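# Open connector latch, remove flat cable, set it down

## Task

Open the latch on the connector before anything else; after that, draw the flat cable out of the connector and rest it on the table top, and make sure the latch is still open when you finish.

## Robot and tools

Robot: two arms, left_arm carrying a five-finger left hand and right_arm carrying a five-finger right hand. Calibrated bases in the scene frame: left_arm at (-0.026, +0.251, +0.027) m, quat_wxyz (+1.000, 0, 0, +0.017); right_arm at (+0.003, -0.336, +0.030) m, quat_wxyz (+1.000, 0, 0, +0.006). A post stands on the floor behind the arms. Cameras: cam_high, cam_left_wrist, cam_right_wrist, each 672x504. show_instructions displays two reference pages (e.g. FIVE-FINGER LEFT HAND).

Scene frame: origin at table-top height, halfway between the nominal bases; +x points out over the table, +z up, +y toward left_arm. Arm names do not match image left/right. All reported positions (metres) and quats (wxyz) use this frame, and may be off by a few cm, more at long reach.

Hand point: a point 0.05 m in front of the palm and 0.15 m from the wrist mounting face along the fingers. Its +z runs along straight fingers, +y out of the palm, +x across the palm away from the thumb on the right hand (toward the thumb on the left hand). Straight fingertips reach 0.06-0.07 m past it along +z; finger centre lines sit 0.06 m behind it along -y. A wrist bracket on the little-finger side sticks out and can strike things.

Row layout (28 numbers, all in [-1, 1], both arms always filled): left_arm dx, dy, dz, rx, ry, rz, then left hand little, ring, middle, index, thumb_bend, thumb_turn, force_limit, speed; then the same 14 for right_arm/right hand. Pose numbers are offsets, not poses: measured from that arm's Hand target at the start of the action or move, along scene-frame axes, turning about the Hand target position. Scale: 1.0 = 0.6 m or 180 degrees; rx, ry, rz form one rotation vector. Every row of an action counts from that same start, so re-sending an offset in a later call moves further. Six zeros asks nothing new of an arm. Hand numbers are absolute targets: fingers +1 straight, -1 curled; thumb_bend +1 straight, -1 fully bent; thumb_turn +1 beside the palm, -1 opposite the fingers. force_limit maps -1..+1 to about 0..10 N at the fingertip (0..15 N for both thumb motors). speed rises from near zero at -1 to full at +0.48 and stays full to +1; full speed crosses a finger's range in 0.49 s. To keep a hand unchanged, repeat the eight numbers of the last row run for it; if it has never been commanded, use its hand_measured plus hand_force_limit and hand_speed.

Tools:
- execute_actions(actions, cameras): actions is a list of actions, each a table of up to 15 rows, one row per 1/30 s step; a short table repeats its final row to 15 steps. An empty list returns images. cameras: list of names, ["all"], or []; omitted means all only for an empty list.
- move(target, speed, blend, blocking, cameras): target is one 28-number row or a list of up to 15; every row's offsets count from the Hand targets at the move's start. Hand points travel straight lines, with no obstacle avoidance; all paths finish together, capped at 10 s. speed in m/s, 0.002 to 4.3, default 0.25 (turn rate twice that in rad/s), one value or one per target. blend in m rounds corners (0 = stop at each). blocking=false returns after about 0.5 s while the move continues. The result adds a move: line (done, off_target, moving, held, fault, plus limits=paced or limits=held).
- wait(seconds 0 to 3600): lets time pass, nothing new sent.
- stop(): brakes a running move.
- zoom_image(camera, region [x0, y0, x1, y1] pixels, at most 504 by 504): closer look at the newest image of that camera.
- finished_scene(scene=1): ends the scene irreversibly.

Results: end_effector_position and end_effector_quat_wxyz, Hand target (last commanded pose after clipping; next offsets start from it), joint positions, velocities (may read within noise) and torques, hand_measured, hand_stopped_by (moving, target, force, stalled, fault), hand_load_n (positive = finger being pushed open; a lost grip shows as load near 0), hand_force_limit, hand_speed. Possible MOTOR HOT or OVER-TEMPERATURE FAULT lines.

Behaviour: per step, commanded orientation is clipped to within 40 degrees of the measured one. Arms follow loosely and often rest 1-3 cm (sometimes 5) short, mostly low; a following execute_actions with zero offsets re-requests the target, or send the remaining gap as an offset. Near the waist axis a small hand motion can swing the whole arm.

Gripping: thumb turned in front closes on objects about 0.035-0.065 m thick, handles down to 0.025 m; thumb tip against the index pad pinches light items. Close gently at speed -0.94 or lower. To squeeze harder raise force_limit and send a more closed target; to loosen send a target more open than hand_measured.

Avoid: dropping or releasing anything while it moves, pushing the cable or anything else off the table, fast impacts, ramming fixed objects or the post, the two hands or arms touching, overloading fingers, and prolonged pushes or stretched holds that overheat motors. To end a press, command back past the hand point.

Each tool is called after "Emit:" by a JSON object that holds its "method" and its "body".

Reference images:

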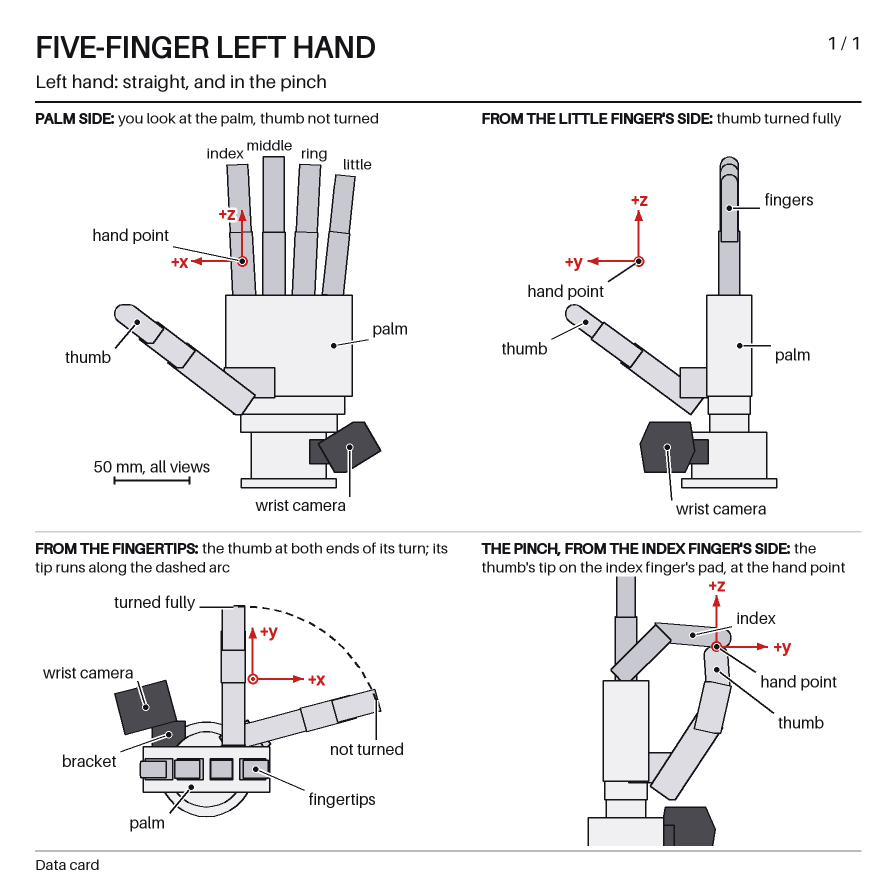

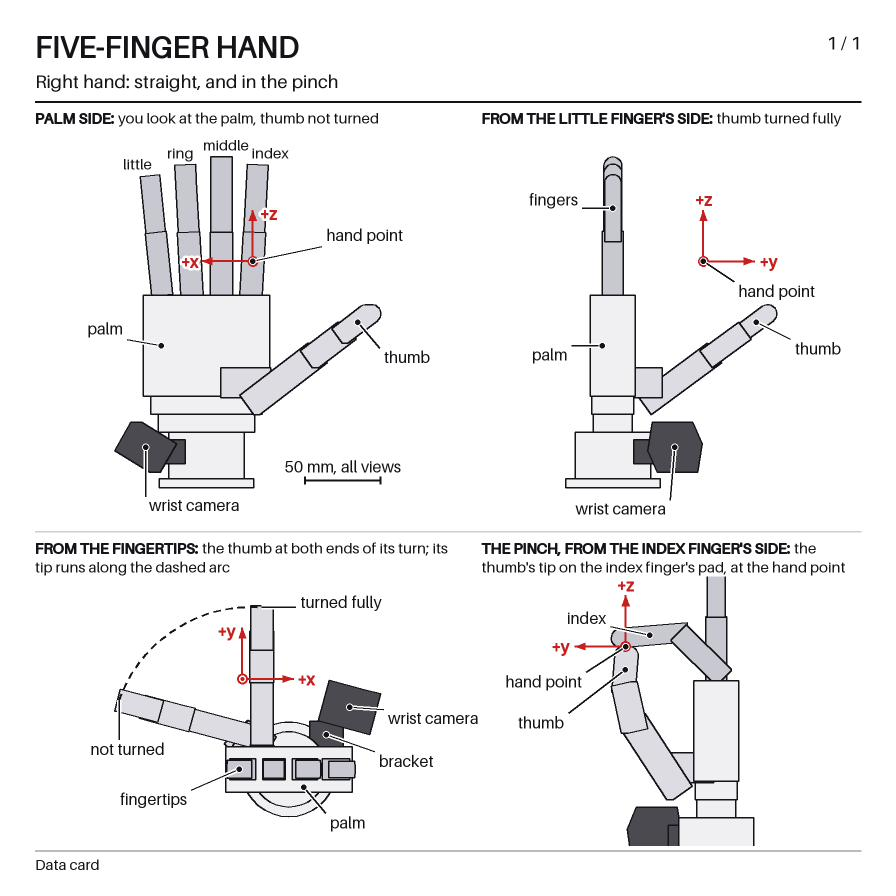

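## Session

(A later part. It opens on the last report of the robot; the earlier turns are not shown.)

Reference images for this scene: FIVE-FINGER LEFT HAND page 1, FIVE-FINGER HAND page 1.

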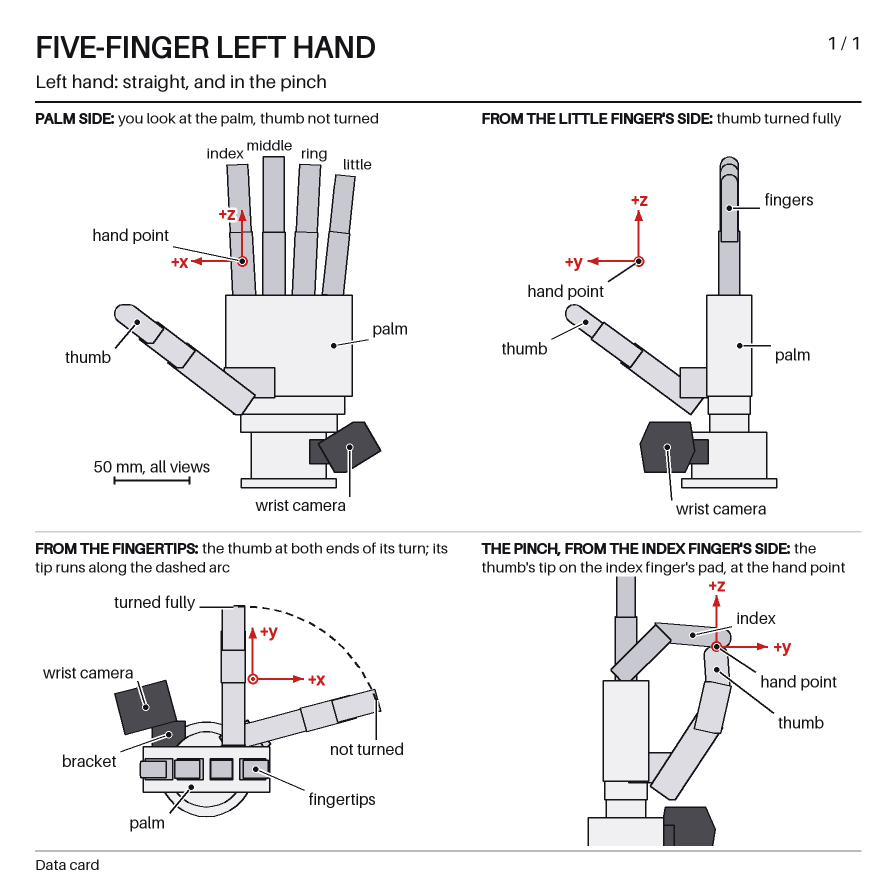

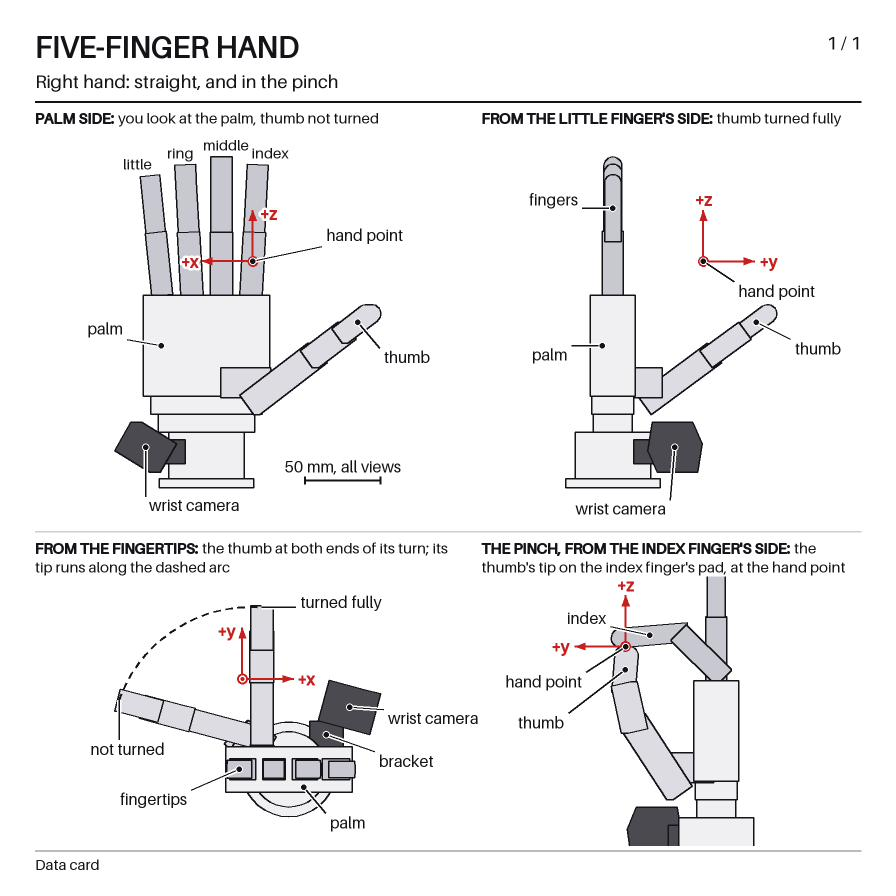

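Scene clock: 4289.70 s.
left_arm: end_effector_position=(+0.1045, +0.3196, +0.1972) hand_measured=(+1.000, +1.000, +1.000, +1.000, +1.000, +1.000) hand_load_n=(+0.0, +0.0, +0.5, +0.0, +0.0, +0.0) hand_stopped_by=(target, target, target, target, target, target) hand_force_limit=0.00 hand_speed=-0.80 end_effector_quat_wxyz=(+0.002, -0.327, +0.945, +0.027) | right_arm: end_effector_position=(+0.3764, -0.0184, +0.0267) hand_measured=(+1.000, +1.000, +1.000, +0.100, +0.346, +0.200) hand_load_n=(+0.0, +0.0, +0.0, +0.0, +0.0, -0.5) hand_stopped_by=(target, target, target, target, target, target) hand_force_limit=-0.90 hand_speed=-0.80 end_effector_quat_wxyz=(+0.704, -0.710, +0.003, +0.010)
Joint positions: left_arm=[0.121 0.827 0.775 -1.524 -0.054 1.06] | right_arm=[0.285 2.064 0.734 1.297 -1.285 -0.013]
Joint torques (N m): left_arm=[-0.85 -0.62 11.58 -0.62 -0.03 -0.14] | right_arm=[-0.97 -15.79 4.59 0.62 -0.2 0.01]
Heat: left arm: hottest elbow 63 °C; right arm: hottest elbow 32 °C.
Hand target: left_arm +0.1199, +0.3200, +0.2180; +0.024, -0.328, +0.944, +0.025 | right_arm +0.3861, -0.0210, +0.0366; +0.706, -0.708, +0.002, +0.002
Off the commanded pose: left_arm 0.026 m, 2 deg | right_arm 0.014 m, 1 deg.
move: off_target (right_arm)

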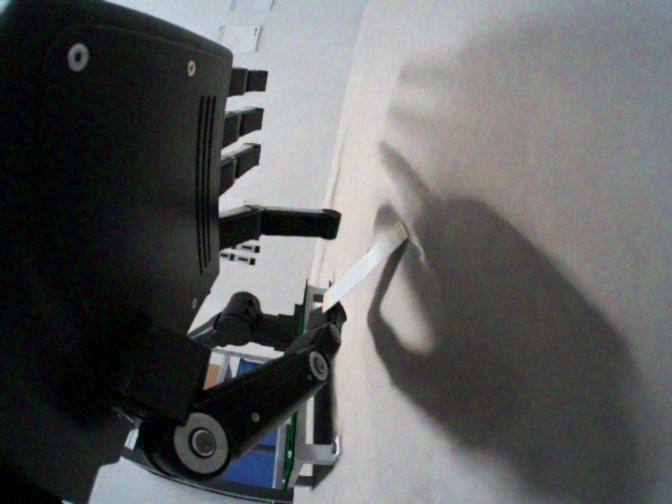

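Emit:
{"method": "move", "body": {"target": [[0,0,0,0,0,0,1,1,1,1,1,1,0,-0.8,0,0,0,0,0,0,1,1,1,-0.25,0.345,0.2,-0.9,-0.85]], "speed": 0.02, "cameras": ["cam_right_wrist"]}}

Emit:
{"method": "zoom_image", "body": {"camera": "cam_right_wrist", "region": [270, 210, 430, 330]}}

Scene clock: 4299.43 s.
left_arm: end_effector_position=(+0.1045, +0.3196, +0.1972) hand_measured=(+1.000, +1.000, +1.000, +1.000, +1.000, +1.000) hand_load_n=(+0.0, +0.0, +0.0, +0.0, +0.0, +0.0) hand_stopped_by=(target, target, target, target, target, target) hand_force_limit=0.00 hand_speed=-0.80 end_effector_quat_wxyz=(+0.002, -0.327, +0.945, +0.027) | right_arm: end_effector_position=(+0.3764, -0.0184, +0.0266) hand_measured=(+1.000, +1.000, +1.000, -0.250, +0.346, +0.200) hand_load_n=(+0.0, +0.0, +0.0, +0.0, +0.0, +0.0) hand_stopped_by=(target, target, target, target, target, target) hand_force_limit=-0.90 hand_speed=-0.85 end_effector_quat_wxyz=(+0.704, -0.710, +0.003, +0.010)
Joint positions: left_arm=[0.121 0.827 0.775 -1.524 -0.054 1.06] | right_arm=[0.285 2.064 0.734 1.297 -1.285 -0.013]
Joint torques (N m): left_arm=[-0.85 -0.62 11.55 -0.64 -0.03 -0.14] | right_arm=[-0.91 -15.44 4.49 0.76 -0.16 0.02]
Heat: left arm: hottest elbow 63 °C; right arm: hottest elbow 32 °C.
Hand target: left_arm +0.1199, +0.3200, +0.2180; +0.024, -0.328, +0.944, +0.025 | right_arm +0.3860, -0.0210, +0.0366; +0.706, -0.708, +0.002, +0.002
Off the commanded pose: left_arm 0.026 m, 2 deg | right_arm 0.014 m, 1 deg.
move: done

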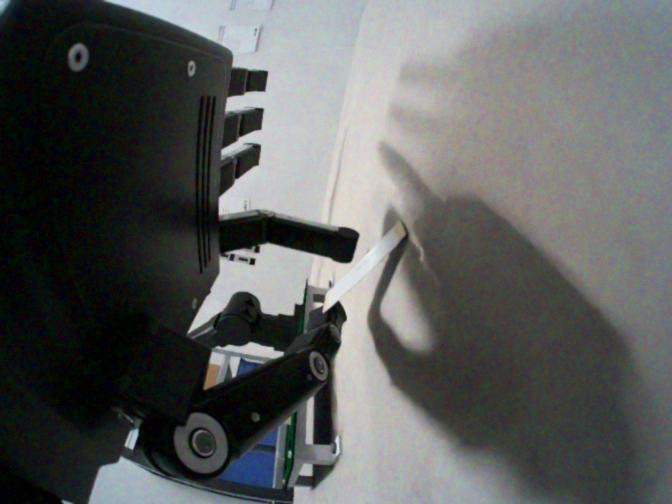

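Scaled by 3.150 from the camera's image (finer frame: 960x720).

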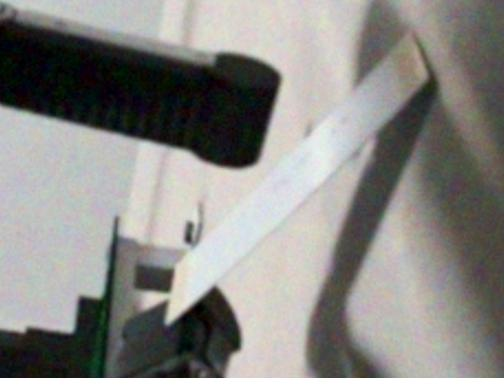

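Emit:
{"method": "move", "body": {"target": [[0,0,0,0,0,0,1,1,1,1,1,1,0,-0.8,0,0,0,0,0,0,1,1,1,-0.4,0.345,0.2,-0.9,-0.9]], "speed": 0.02, "cameras": ["cam_right_wrist"]}}

Emit:
{"method": "zoom_image", "body": {"camera": "cam_right_wrist", "region": [270, 210, 430, 330]}}

Scene clock: 4303.70 s.
left_arm: end_effector_position=(+0.1045, +0.3196, +0.1972) hand_measured=(+1.000, +1.000, +1.000, +1.000, +1.000, +1.000) hand_load_n=(+0.0, +0.0, +0.0, +0.0, +0.0, +0.0) hand_stopped_by=(target, target, target, target, target, target) hand_force_limit=0.00 hand_speed=-0.80 end_effector_quat_wxyz=(+0.002, -0.327, +0.945, +0.027) | right_arm: end_effector_position=(+0.3764, -0.0184, +0.0266) hand_measured=(+1.000, +1.000, +1.000, -0.400, +0.346, +0.200) hand_load_n=(+0.0, -0.5, +0.0, +0.0, +0.0, +0.0) hand_stopped_by=(target, target, target, target, target, target) hand_force_limit=-0.90 hand_speed=-0.90 end_effector_quat_wxyz=(+0.704, -0.710, +0.003, +0.010)
Joint positions: left_arm=[0.121 0.827 0.775 -1.524 -0.054 1.06] | right_arm=[0.285 2.064 0.734 1.297 -1.285 -0.013]
Joint torques (N m): left_arm=[-0.79 -0.56 11.59 -0.64 -0.03 -0.14] | right_arm=[-0.67 -15.33 4.56 0.8 -0.15 0.03]
Heat: left arm: hottest elbow 63 °C; right arm: hottest elbow 32 °C.
Hand target: left_arm +0.1199, +0.3200, +0.2180; +0.024, -0.328, +0.944, +0.025 | right_arm +0.3860, -0.0210, +0.0366; +0.706, -0.708, +0.002, +0.002
Off the commanded pose: left_arm 0.026 m, 2 deg | right_arm 0.014 m, 1 deg.
move: done

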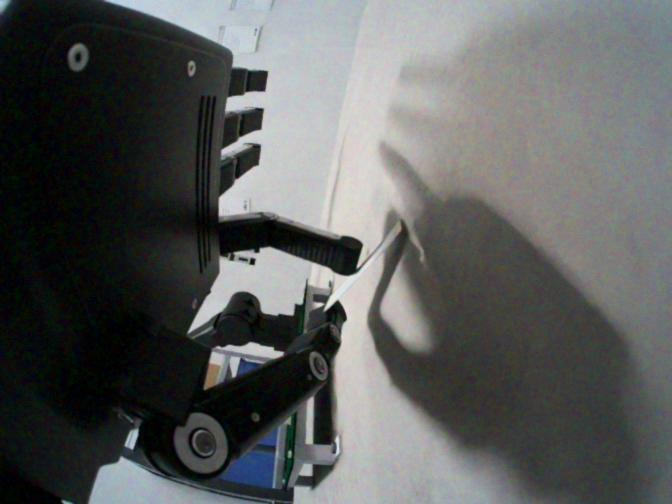

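Scaled by 3.150 from the camera's image (finer frame: 960x720).

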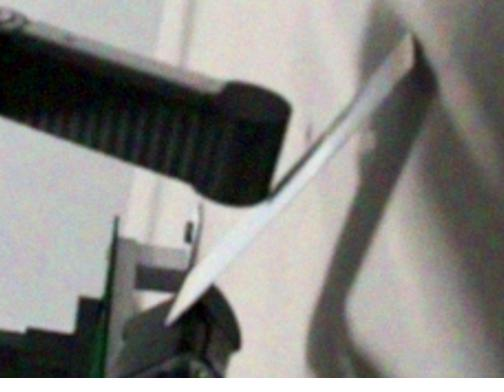

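Emit:
{"method": "move", "body": {"target": [[0,0,0,0,0,0,1,1,1,1,1,1,0,-0.8,0,0,0.008,0,0,0,1,1,1,-0.2,0.345,0.2,-0.9,-0.85]], "speed": 0.02, "cameras": ["cam_right_wrist"]}}

Emit:
{"method": "zoom_image", "body": {"camera": "cam_right_wrist", "region": [270, 210, 430, 330]}}

Scene clock: 4313.40 s.
left_arm: end_effector_position=(+0.1045, +0.3196, +0.1972) hand_measured=(+1.000, +1.000, +1.000, +1.000, +1.000, +1.000) hand_load_n=(+0.0, +0.0, +0.0, +0.0, +0.0, +0.0) hand_stopped_by=(target, target, target, target, target, target) hand_force_limit=0.00 hand_speed=-0.80 end_effector_quat_wxyz=(+0.002, -0.327, +0.945, +0.027) | right_arm: end_effector_position=(+0.3775, -0.0181, +0.0318) hand_measured=(+1.000, +1.000, +1.000, -0.200, +0.346, +0.200) hand_load_n=(+0.0, -0.5, +0.0, +0.0, +0.0, +0.0) hand_stopped_by=(target, target, target, target, target, target) hand_force_limit=-0.90 hand_speed=-0.85 end_effector_quat_wxyz=(+0.704, -0.710, +0.002, +0.009)
Joint positions: left_arm=[0.121 0.827 0.775 -1.524 -0.054 1.06] | right_arm=[0.285 2.049 0.734 1.284 -1.285 -0.013]
Joint torques (N m): left_arm=[-0.79 -0.67 11.56 -0.59 -0.03 -0.14] | right_arm=[-0.97 -15.74 4.41 0.77 -0.17 0.01]
Heat: left arm: hottest elbow 63 °C; right arm: hottest elbow 32 °C.
Hand target: left_arm +0.1199, +0.3200, +0.2180; +0.024, -0.328, +0.944, +0.025 | right_arm +0.3861, -0.0210, +0.0414; +0.706, -0.708, +0.002, +0.002
Off the commanded pose: left_arm 0.026 m, 2 deg | right_arm 0.013 m, 1 deg.
move: off_target (right_arm)

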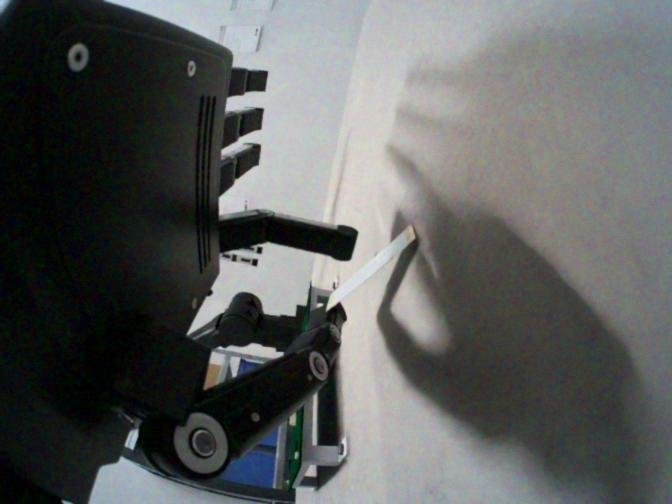

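Scaled by 3.150 from the camera's image (finer frame: 960x720).

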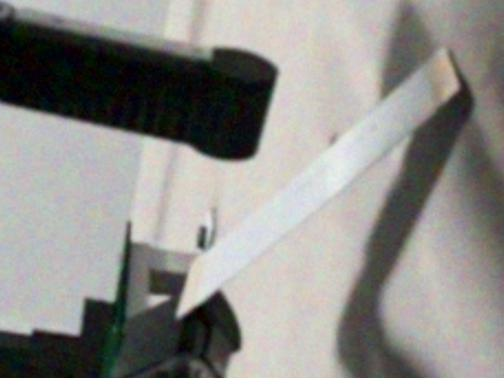

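Emit:
{"method": "move", "body": {"target": [[0,0,0,0,0,0,1,1,1,1,1,1,0,-0.8,0,0,0,0,0,0,1,1,1,-0.47,0.345,0.2,-0.9,-0.85]], "speed": 0.02, "cameras": ["cam_right_wrist"]}}

Emit:
{"method": "zoom_image", "body": {"camera": "cam_right_wrist", "region": [270, 210, 430, 330]}}

Scene clock: 4321.13 s.
left_arm: end_effector_position=(+0.1045, +0.3196, +0.1972) hand_measured=(+1.000, +1.000, +1.000, +1.000, +1.000, +1.000) hand_load_n=(+0.0, +0.0, +0.0, +0.0, +0.0, +0.0) hand_stopped_by=(target, target, target, target, target, target) hand_force_limit=0.00 hand_speed=-0.80 end_effector_quat_wxyz=(+0.002, -0.327, +0.945, +0.027) | right_arm: end_effector_position=(+0.3775, -0.0181, +0.0318) hand_measured=(+1.000, +1.000, +1.000, -0.470, +0.346, +0.200) hand_load_n=(+0.0, -0.5, +0.0, +0.0, +0.0, +0.0) hand_stopped_by=(target, target, target, target, target, target) hand_force_limit=-0.90 hand_speed=-0.85 end_effector_quat_wxyz=(+0.704, -0.710, +0.002, +0.009)
Joint positions: left_arm=[0.121 0.827 0.775 -1.524 -0.054 1.06] | right_arm=[0.285 2.049 0.734 1.284 -1.285 -0.013]
Joint torques (N m): left_arm=[-0.91 -0.67 11.56 -0.65 -0.02 -0.13] | right_arm=[-0.79 -15.74 4.44 0.75 -0.17 0.02]
Heat: left arm: hottest elbow 63 °C; right arm: hottest elbow 32 °C.
Hand target: left_arm +0.1199, +0.3200, +0.2180; +0.024, -0.328, +0.944, +0.025 | right_arm +0.3861, -0.0210, +0.0414; +0.706, -0.708, +0.002, +0.002
Off the commanded pose: left_arm 0.026 m, 2 deg | right_arm 0.013 m, 1 deg.
move: done

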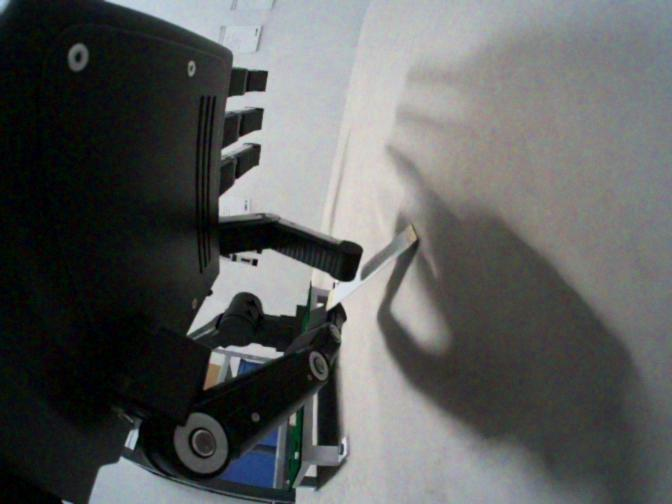

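Scaled by 3.150 from the camera's image (finer frame: 960x720).

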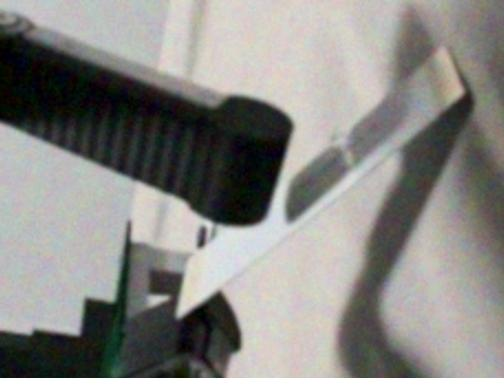

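Emit:
{"method": "move", "body": {"target": [[0,0,0,0,0,0,1,1,1,1,1,1,0,-0.8,0,0,-0.02,0,0,0,1,1,1,-0.47,0.345,0.2,-0.9,-0.85]], "speed": 0.02, "cameras": ["cam_right_wrist"]}}

Emit:
{"method": "zoom_image", "body": {"camera": "cam_right_wrist", "region": [270, 210, 430, 330]}}

Scene clock: 4327.70 s.
left_arm: end_effector_position=(+0.1045, +0.3196, +0.1972) hand_measured=(+1.000, +1.000, +1.000, +1.000, +1.000, +1.000) hand_load_n=(+0.0, +0.0, +0.0, +0.0, +0.0, +0.0) hand_stopped_by=(target, target, target, target, target, target) hand_force_limit=0.00 hand_speed=-0.80 end_effector_quat_wxyz=(+0.002, -0.327, +0.945, +0.027) | right_arm: end_effector_position=(+0.3770, -0.0182, +0.0300) hand_measured=(+1.000, +1.000, +1.000, -0.470, +0.346, +0.200) hand_load_n=(+0.0, -0.5, +0.0, +0.0, +0.0, +0.0) hand_stopped_by=(target, target, target, target, target, target) hand_force_limit=-0.90 hand_speed=-0.85 end_effector_quat_wxyz=(+0.704, -0.711, +0.003, +0.011)
Joint positions: left_arm=[0.121 0.827 0.775 -1.524 -0.054 1.06] | right_arm=[0.285 2.053 0.734 1.284 -1.285 -0.013]
Joint torques (N m): left_arm=[-0.85 -0.73 11.58 -0.64 -0.03 -0.14] | right_arm=[-0.85 -12.81 4.97 1.68 -0.17 -0.03]
Heat: left arm: hottest elbow 63 °C; right arm: hottest elbow 32 °C.
Hand target: left_arm +0.1199, +0.3200, +0.2180; +0.024, -0.328, +0.944, +0.025 | right_arm +0.3861, -0.0210, +0.0294; +0.706, -0.708, +0.002, +0.002
Off the commanded pose: left_arm 0.026 m, 2 deg | right_arm 0.010 m, 1 deg.
move: done

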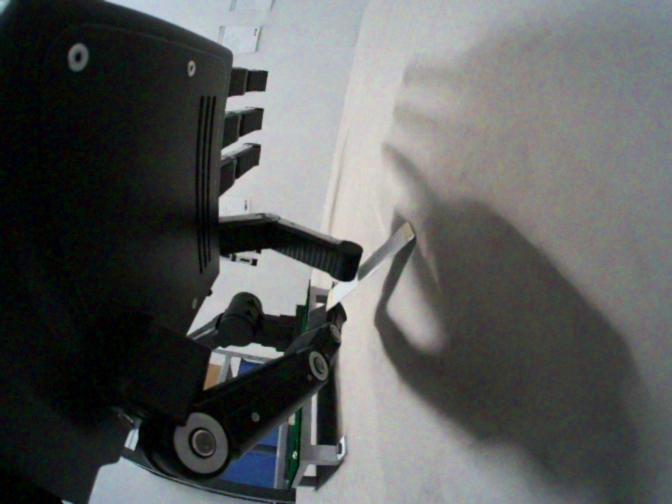

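Scaled by 3.150 from the camera's image (finer frame: 960x720).

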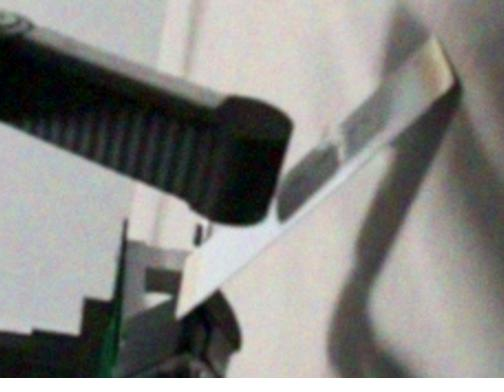

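Emit:
{"method": "move", "body": {"target": [[0,0,0,0,0,0,1,1,1,1,1,1,0,-0.8,0,0,-0.012,0,0,0,1,1,1,-0.47,0.345,0.2,-0.9,-0.85]], "speed": 0.02, "cameras": ["cam_right_wrist"]}}

Emit:
{"method": "zoom_image", "body": {"camera": "cam_right_wrist", "region": [270, 210, 430, 330]}}

Scene clock: 4331.23 s.
left_arm: end_effector_position=(+0.1045, +0.3196, +0.1972) hand_measured=(+1.000, +1.000, +1.000, +1.000, +1.000, +1.000) hand_load_n=(+0.0, +0.0, +0.0, +0.0, +0.0, +0.0) hand_stopped_by=(target, target, target, target, target, target) hand_force_limit=0.00 hand_speed=-0.80 end_effector_quat_wxyz=(+0.002, -0.327, +0.945, +0.027) | right_arm: end_effector_position=(+0.3751, -0.0188, +0.0219) hand_measured=(+1.000, +1.000, +1.000, -0.470, +0.346, +0.200) hand_load_n=(+0.0, +0.0, +0.0, +0.0, +0.0, +0.0) hand_stopped_by=(target, target, target, target, target, target) hand_force_limit=-0.90 hand_speed=-0.85 end_effector_quat_wxyz=(+0.703, -0.711, +0.005, +0.013)
Joint positions: left_arm=[0.121 0.827 0.775 -1.524 -0.054 1.06] | right_arm=[0.285 2.076 0.734 1.302 -1.285 -0.013]
Joint torques (N m): left_arm=[-0.85 -0.62 11.58 -0.62 -0.03 -0.14] | right_arm=[-0.85 -12.98 5.12 1.76 -0.18 -0.03]
Heat: left arm: hottest elbow 63 °C; right arm: hottest elbow 32 °C.
Hand target: left_arm +0.1199, +0.3200, +0.2180; +0.024, -0.328, +0.944, +0.025 | right_arm +0.3861, -0.0210, +0.0223; +0.706, -0.708, +0.001, +0.002
Off the commanded pose: left_arm 0.026 m, 2 deg | right_arm 0.011 m, 1 deg.
move: off_target (right_arm)

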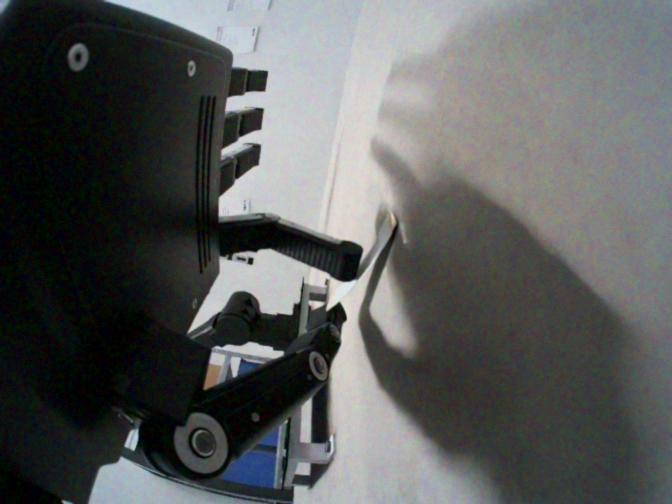

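Scaled by 3.150 from the camera's image (finer frame: 960x720).

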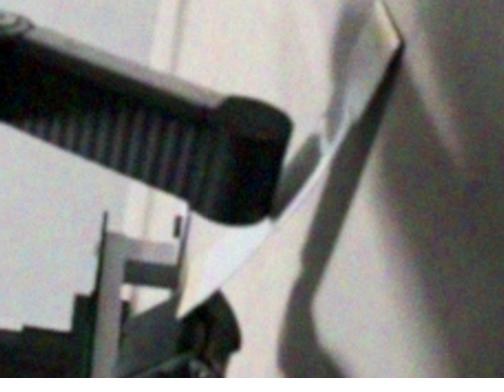

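Emit:
{"method": "move", "body": {"target": [[0,0,0,0,0,0,1,1,1,1,1,1,0,-0.8,0,0,-0.009,0,0,0,1,1,1,-0.47,0.345,0.2,-0.9,-0.85]], "speed": 0.02, "cameras": ["cam_right_wrist"]}}

Emit:
{"method": "zoom_image", "body": {"camera": "cam_right_wrist", "region": [270, 210, 430, 330]}}

Scene clock: 4339.93 s.
left_arm: end_effector_position=(+0.1045, +0.3196, +0.1972) hand_measured=(+1.000, +1.000, +1.000, +1.000, +1.000, +1.000) hand_load_n=(+0.0, +0.0, -0.5, +0.0, -0.5, -0.5) hand_stopped_by=(target, target, target, target, target, target) hand_force_limit=0.00 hand_speed=-0.80 end_effector_quat_wxyz=(+0.002, -0.327, +0.945, +0.027) | right_arm: end_effector_position=(+0.3736, -0.0192, +0.0158) hand_measured=(+1.000, +1.000, +1.000, -0.470, +0.346, +0.200) hand_load_n=(+0.0, -0.5, +0.0, +0.0, +0.0, +0.0) hand_stopped_by=(target, target, target, target, target, target) hand_force_limit=-0.90 hand_speed=-0.85 end_effector_quat_wxyz=(+0.703, -0.711, +0.007, +0.014)
Joint positions: left_arm=[0.121 0.827 0.775 -1.524 -0.054 1.06] | right_arm=[0.285 2.093 0.734 1.315 -1.285 -0.013]
Joint torques (N m): left_arm=[-0.85 -0.73 11.56 -0.64 -0.02 -0.14] | right_arm=[-0.91 -12.98 5.29 1.68 -0.17 -0.04]
Heat: left arm: hottest elbow 63 °C; right arm: hottest elbow 32 °C.
Hand target: left_arm +0.1199, +0.3200, +0.2180; +0.024, -0.328, +0.944, +0.025 | right_arm +0.3861, -0.0210, +0.0168; +0.706, -0.708, +0.002, +0.002
Off the commanded pose: left_arm 0.026 m, 2 deg | right_arm 0.013 m, 2 deg.
move: off_target (right_arm)

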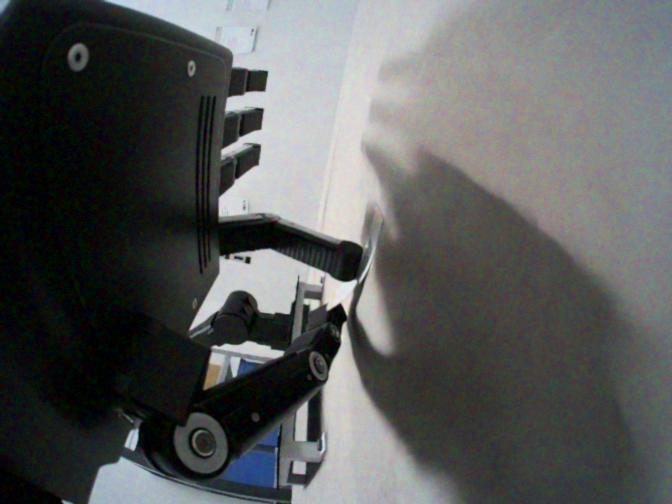

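Scaled by 3.150 from the camera's image (finer frame: 960x720).

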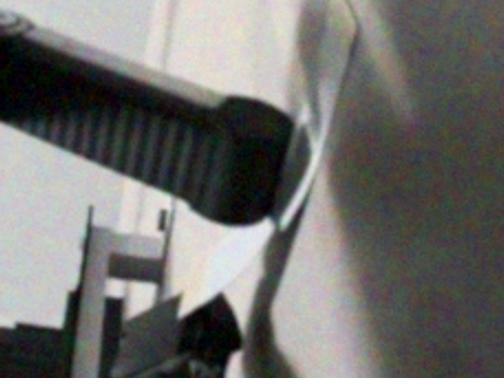

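Emit:
{"method": "move", "body": {"target": [[0,0,0,0,0,0,1,1,1,1,1,1,0,-0.8,0,0,-0.006,0,0,0,1,1,1,-0.47,0.345,0.2,-0.9,-0.85]], "speed": 0.015, "cameras": ["cam_right_wrist"]}}

Emit:
{"method": "zoom_image", "body": {"camera": "cam_right_wrist", "region": [270, 210, 430, 330]}}

Scene clock: 4344.97 s.
left_arm: end_effector_position=(+0.1045, +0.3196, +0.1972) hand_measured=(+1.000, +1.000, +1.000, +1.000, +1.000, +1.000) hand_load_n=(+0.0, +0.0, +0.0, +0.0, +0.0, +0.5) hand_stopped_by=(target, target, target, target, target, target) hand_force_limit=0.00 hand_speed=-0.80 end_effector_quat_wxyz=(+0.002, -0.327, +0.945, +0.027) | right_arm: end_effector_position=(+0.3731, -0.0194, +0.0137) hand_measured=(+1.000, +1.000, +1.000, -0.470, +0.346, +0.200) hand_load_n=(+0.0, +0.0, +0.0, +0.0, +0.0, +0.0) hand_stopped_by=(target, target, target, target, target, target) hand_force_limit=-0.90 hand_speed=-0.85 end_effector_quat_wxyz=(+0.703, -0.711, +0.006, +0.013)
Joint positions: left_arm=[0.121 0.827 0.775 -1.524 -0.054 1.06] | right_arm=[0.285 2.1 0.734 1.325 -1.285 -0.013]
Joint torques (N m): left_arm=[-0.79 -0.67 11.59 -0.61 -0.02 -0.14] | right_arm=[-0.91 -12.63 5.44 1.59 -0.15 -0.03]
Heat: left arm: hottest elbow 63 °C; right arm: hottest elbow 32 °C.
Hand target: left_arm +0.1199, +0.3200, +0.2180; +0.024, -0.328, +0.944, +0.025 | right_arm +0.3861, -0.0210, +0.0133; +0.706, -0.708, +0.002, +0.002
Off the commanded pose: left_arm 0.026 m, 2 deg | right_arm 0.013 m, 2 deg.
move: off_target (right_arm)

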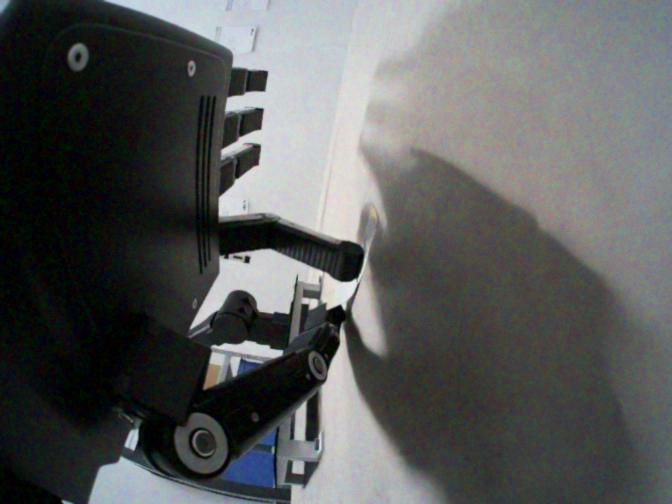

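Scaled by 3.150 from the camera's image (finer frame: 960x720).

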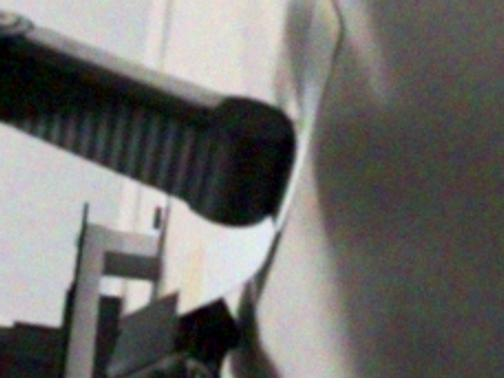

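Emit:
{"method": "move", "body": {"target": [[0,0,0,0,0,0,1,1,1,1,1,1,0,-0.8,0,0,-0.002,0,0,0,1,1,1,-0.47,0.345,0.3,-0.9,-0.95]], "speed": 0.015, "cameras": ["cam_right_wrist"]}}

Emit:
{"method": "zoom_image", "body": {"camera": "cam_right_wrist", "region": [270, 210, 430, 330]}}

Scene clock: 4351.13 s.
left_arm: end_effector_position=(+0.1045, +0.3196, +0.1972) hand_measured=(+1.000, +1.000, +1.000, +1.000, +1.000, +1.000) hand_load_n=(-0.5, +0.0, +0.0, +0.0, +0.0, +0.0) hand_stopped_by=(target, target, target, target, target, target) hand_force_limit=0.00 hand_speed=-0.80 end_effector_quat_wxyz=(+0.002, -0.327, +0.945, +0.027) | right_arm: end_effector_position=(+0.3744, -0.0190, +0.0133) hand_measured=(+1.000, +1.000, +1.000, -0.470, +0.346, +0.300) hand_load_n=(+0.0, +0.0, -0.5, +0.0, +0.0, +0.0) hand_stopped_by=(target, target, target, target, target, target) hand_force_limit=-0.90 hand_speed=-0.95 end_effector_quat_wxyz=(+0.703, -0.711, +0.004, +0.012)
Joint positions: left_arm=[0.121 0.827 0.775 -1.524 -0.054 1.06] | right_arm=[0.285 2.104 0.738 1.329 -1.286 -0.013]
Joint torques (N m): left_arm=[-0.79 -0.67 11.58 -0.65 -0.03 -0.14] | right_arm=[-0.67 -12.69 5.15 1.65 -0.14 -0.04]
Heat: left arm: hottest elbow 63 °C; right arm: hottest elbow 32 °C.
Hand target: left_arm +0.1199, +0.3200, +0.2180; +0.024, -0.328, +0.944, +0.025 | right_arm +0.3861, -0.0210, +0.0120; +0.706, -0.708, +0.002, +0.002
Off the commanded pose: left_arm 0.026 m, 2 deg | right_arm 0.012 m, 1 deg.
move: off_target (right_arm)

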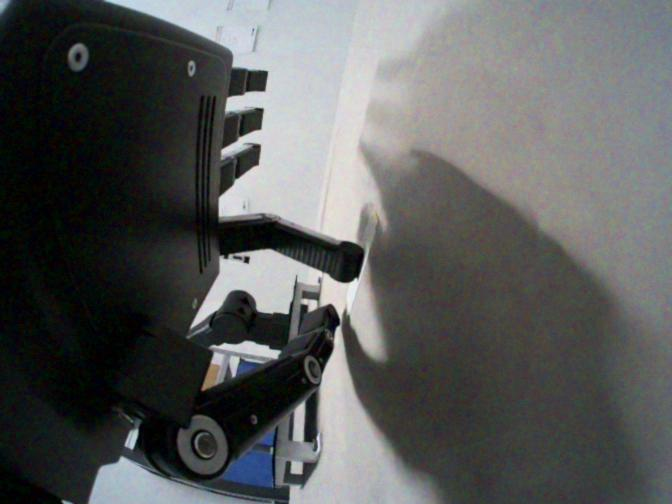

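Scaled by 3.150 from the camera's image (finer frame: 960x720).

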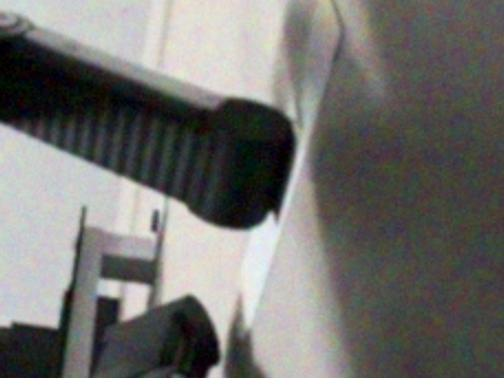

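Emit:
{"method": "zoom_image", "body": {"camera": "cam_right_wrist", "region": [310, 190, 410, 340]}}

Scaled by 3.360 from the camera's image (finer frame: 960x720).

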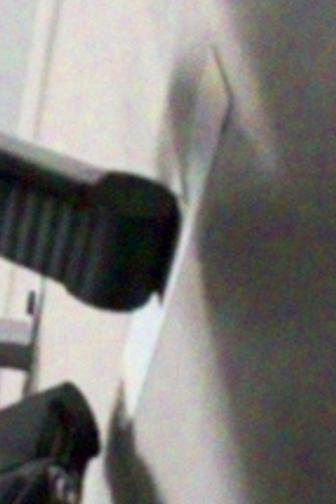

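Emit:
{"method": "move", "body": {"target": [[0,0,0,0,0,0,1,1,1,1,1,1,0,-0.8,0,0,0,0,0,0,1,1,1,-0.47,0.345,0.5,-0.9,-0.85]], "speed": 0.015, "cameras": ["cam_right_wrist"]}}

Emit:
{"method": "zoom_image", "body": {"camera": "cam_right_wrist", "region": [310, 190, 410, 340]}}

Scene clock: 4361.00 s.
left_arm: end_effector_position=(+0.1045, +0.3196, +0.1972) hand_measured=(+1.000, +1.000, +1.000, +1.000, +1.000, +1.000) hand_load_n=(+0.0, +0.0, +0.0, +0.0, +0.0, +0.0) hand_stopped_by=(target, target, target, target, target, target) hand_force_limit=0.00 hand_speed=-0.80 end_effector_quat_wxyz=(+0.002, -0.327, +0.945, +0.027) | right_arm: end_effector_position=(+0.3744, -0.0190, +0.0133) hand_measured=(+1.000, +1.000, +1.000, -0.470, +0.346, +0.500) hand_load_n=(+0.0, -0.5, +0.0, +0.0, +0.0, -0.5) hand_stopped_by=(target, target, target, target, target, target) hand_force_limit=-0.90 hand_speed=-0.85 end_effector_quat_wxyz=(+0.703, -0.711, +0.004, +0.012)
Joint positions: left_arm=[0.121 0.827 0.775 -1.524 -0.054 1.06] | right_arm=[0.285 2.104 0.738 1.329 -1.286 -0.013]
Joint torques (N m): left_arm=[-0.79 -0.56 11.58 -0.64 -0.03 -0.14] | right_arm=[-0.97 -12.63 5.16 1.7 -0.13 -0.03]
Heat: left arm: hottest elbow 63 °C; right arm: hottest elbow 32 °C.
Hand target: left_arm +0.1199, +0.3200, +0.2180; +0.024, -0.328, +0.944, +0.025 | right_arm +0.3861, -0.0210, +0.0120; +0.706, -0.708, +0.002, +0.002
Off the commanded pose: left_arm 0.026 m, 2 deg | right_arm 0.012 m, 1 deg.
move: done

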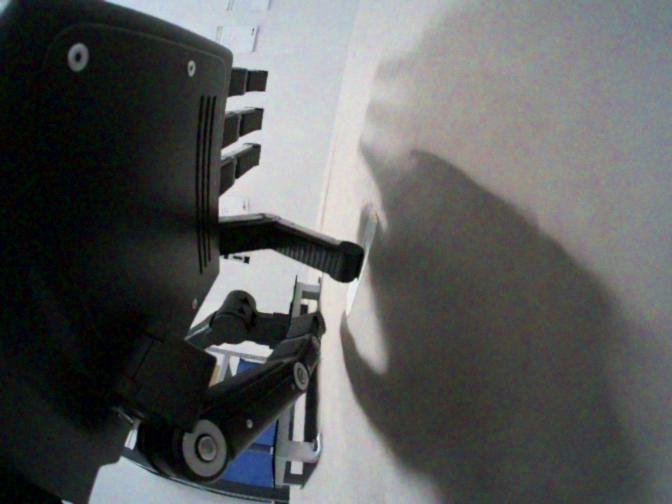

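Scaled by 3.360 from the camera's image (finer frame: 960x720).

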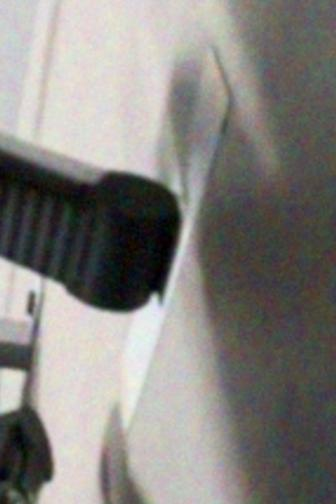

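Emit:
{"method": "move", "body": {"target": [[0,0,0,0,0,0,1,1,1,1,1,1,0,-0.8,-0.0195,0.003,0.005,0,0,0,1,1,1,-0.47,0.345,0.5,-0.9,-0.85],[0,0,0,0,0,0,1,1,1,1,1,1,0,-0.8,-0.0195,0.003,0.08,0,0,0,1,1,1,-0.47,0.345,0.5,-0.9,-0.85]], "speed": 0.06, "cameras": ["all"]}}

Emit:
{"method": "zoom_image", "body": {"camera": "cam_right_wrist", "region": [280, 190, 480, 340]}}

Scene clock: 4369.87 s.
left_arm: end_effector_position=(+0.1045, +0.3196, +0.1972) hand_measured=(+1.000, +1.000, +1.000, +1.000, +1.000, +1.000) hand_load_n=(+0.0, +0.0, +0.0, +0.0, +0.0, +0.0) hand_stopped_by=(target, target, target, target, target, target) hand_force_limit=0.00 hand_speed=-0.80 end_effector_quat_wxyz=(+0.002, -0.327, +0.945, +0.027) | right_arm: end_effector_position=(+0.3762, -0.0186, +0.0549) hand_measured=(+1.000, +1.000, +1.000, -0.470, +0.346, +0.500) hand_load_n=(+0.0, +0.0, +0.0, +0.0, +0.0, +0.0) hand_stopped_by=(target, target, target, target, target, target) hand_force_limit=-0.90 hand_speed=-0.85 end_effector_quat_wxyz=(+0.706, -0.708, +0.001, +0.002)
Joint positions: left_arm=[0.121 0.827 0.775 -1.524 -0.054 1.06] | right_arm=[0.285 1.978 0.713 1.255 -1.276 -0.006]
Joint torques (N m): left_arm=[-0.91 -0.67 11.55 -0.61 -0.03 -0.14] | right_arm=[0.56 -14.97 3.44 0.8 -0.03 -0.05]
Heat: left arm: hottest elbow 63 °C; right arm: hottest elbow 32 °C.
Hand target: left_arm +0.1199, +0.3200, +0.2180; +0.024, -0.328, +0.944, +0.025 | right_arm +0.3744, -0.0192, +0.0600; +0.706, -0.708, +0.002, +0.002
Off the commanded pose: left_arm 0.026 m, 2 deg | right_arm 0.005 m, 0 deg.
move: done

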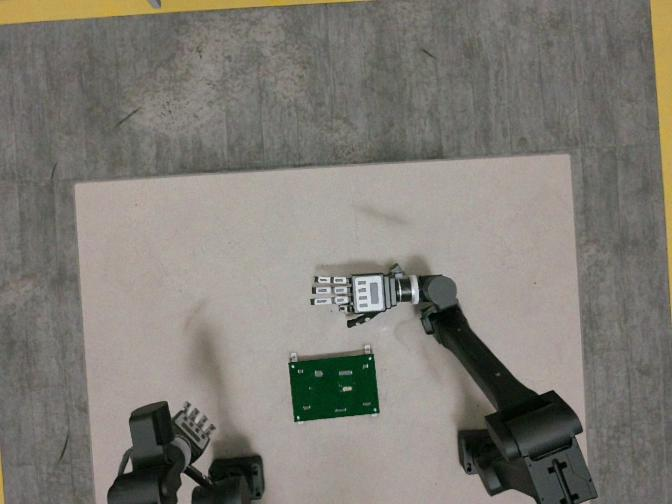

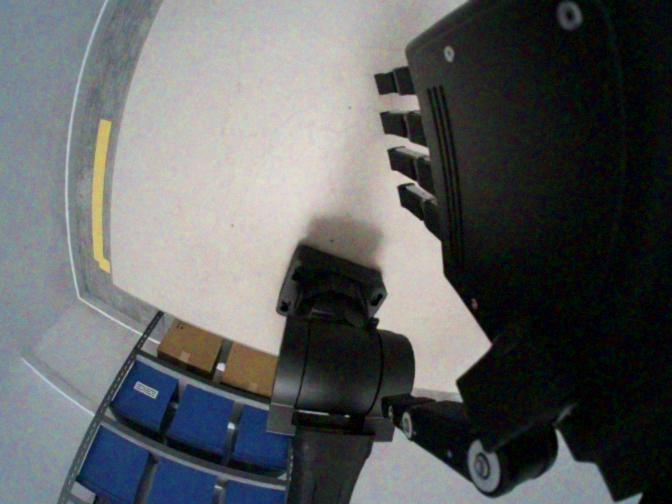

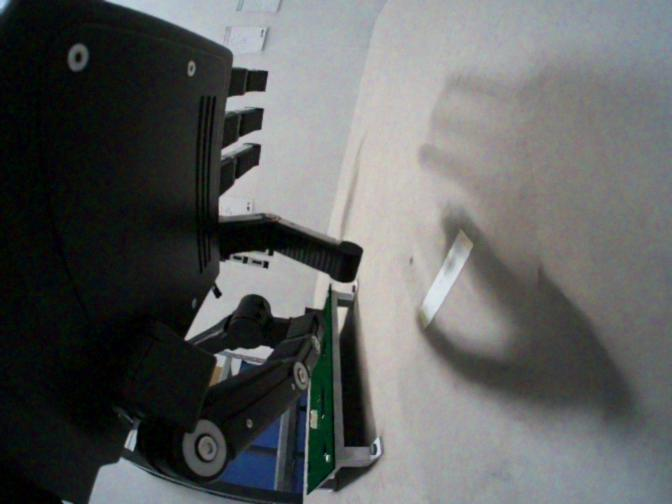

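Scaled by 2.520 from the camera's image (finer frame: 960x720).

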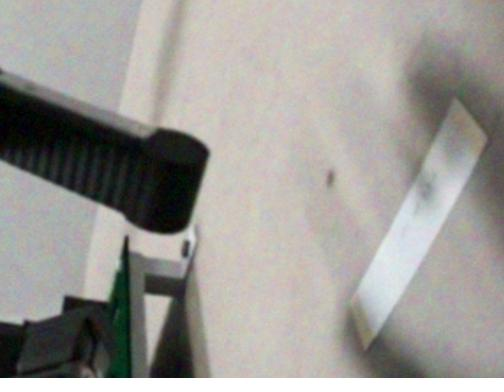

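Emit:
{"method": "move", "body": {"target": [[0,0,0,0,0,0,1,1,1,1,1,1,0,-0.8,0,0,0.2,0,0,0,1,1,1,-0.47,0.345,0.5,-0.9,-0.85]], "speed": 0.15, "cameras": ["cam_high"]}}

Emit:
{"method": "zoom_image", "body": {"camera": "cam_high", "region": [341, 384, 355, 396]}}

Emit:
{"method": "zoom_image", "body": {"camera": "cam_high", "region": [320, 365, 380, 410]}}

Scene clock: 4386.07 s.
left_arm: end_effector_position=(+0.1045, +0.3196, +0.1972) hand_measured=(+1.000, +1.000, +1.000, +1.000, +1.000, +1.000) hand_load_n=(+0.0, +0.0, +0.0, +0.0, +0.0, +0.0) hand_stopped_by=(target, target, target, target, target, target) hand_force_limit=0.00 hand_speed=-0.80 end_effector_quat_wxyz=(+0.002, -0.327, +0.945, +0.027) | right_arm: end_effector_position=(+0.3658, -0.0216, +0.1681) hand_measured=(+1.000, +1.000, +1.000, -0.470, +0.346, +0.500) hand_load_n=(+0.0, +0.0, +0.0, +0.0, +0.0, +0.0) hand_stopped_by=(target, target, target, target, target, target) hand_force_limit=-0.90 hand_speed=-0.85 end_effector_quat_wxyz=(+0.703, -0.711, +0.014, +0.015)
Joint positions: left_arm=[0.121 0.827 0.775 -1.524 -0.054 1.06] | right_arm=[0.285 1.619 0.703 0.88 -1.276 0.005]
Joint torques (N m): left_arm=[-0.85 -0.67 11.58 -0.64 -0.03 -0.14] | right_arm=[0.03 -12.28 8.76 0.75 -0.06 -0.13]
Heat: left arm: hottest elbow 63 °C; right arm: hottest elbow 32 °C.
Hand target: left_arm +0.1199, +0.3200, +0.2180; +0.024, -0.328, +0.944, +0.025 | right_arm +0.3744, -0.0192, +0.1801; +0.706, -0.708, +0.001, +0.001
Off the commanded pose: left_arm 0.026 m, 2 deg | right_arm 0.015 m, 2 deg.
move: off_target (right_arm)

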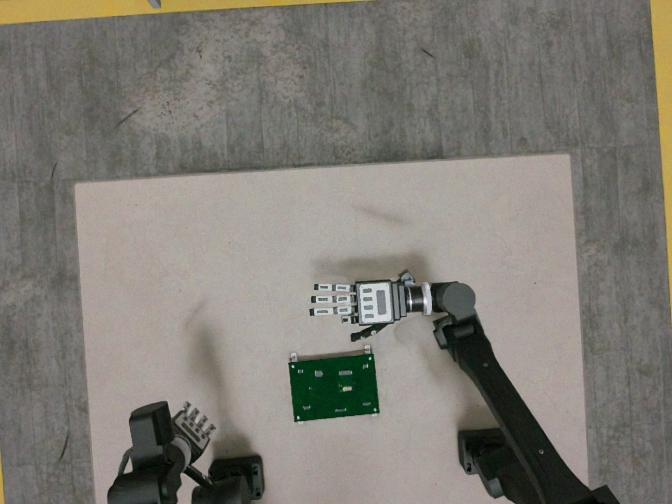

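Scaled by 36.000 from the camera's image (finer frame: 960x720).

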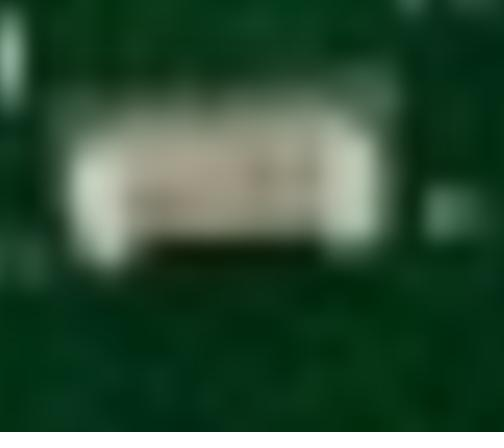

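Scaled by 8.400 from the camera's image (finer frame: 960x720).

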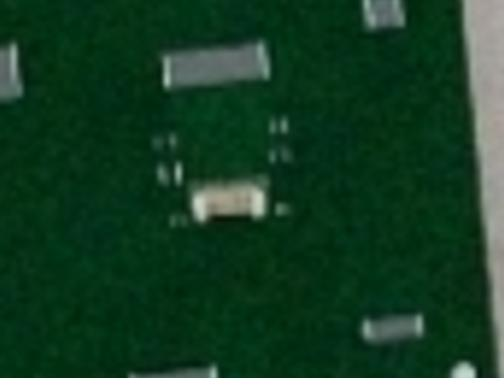

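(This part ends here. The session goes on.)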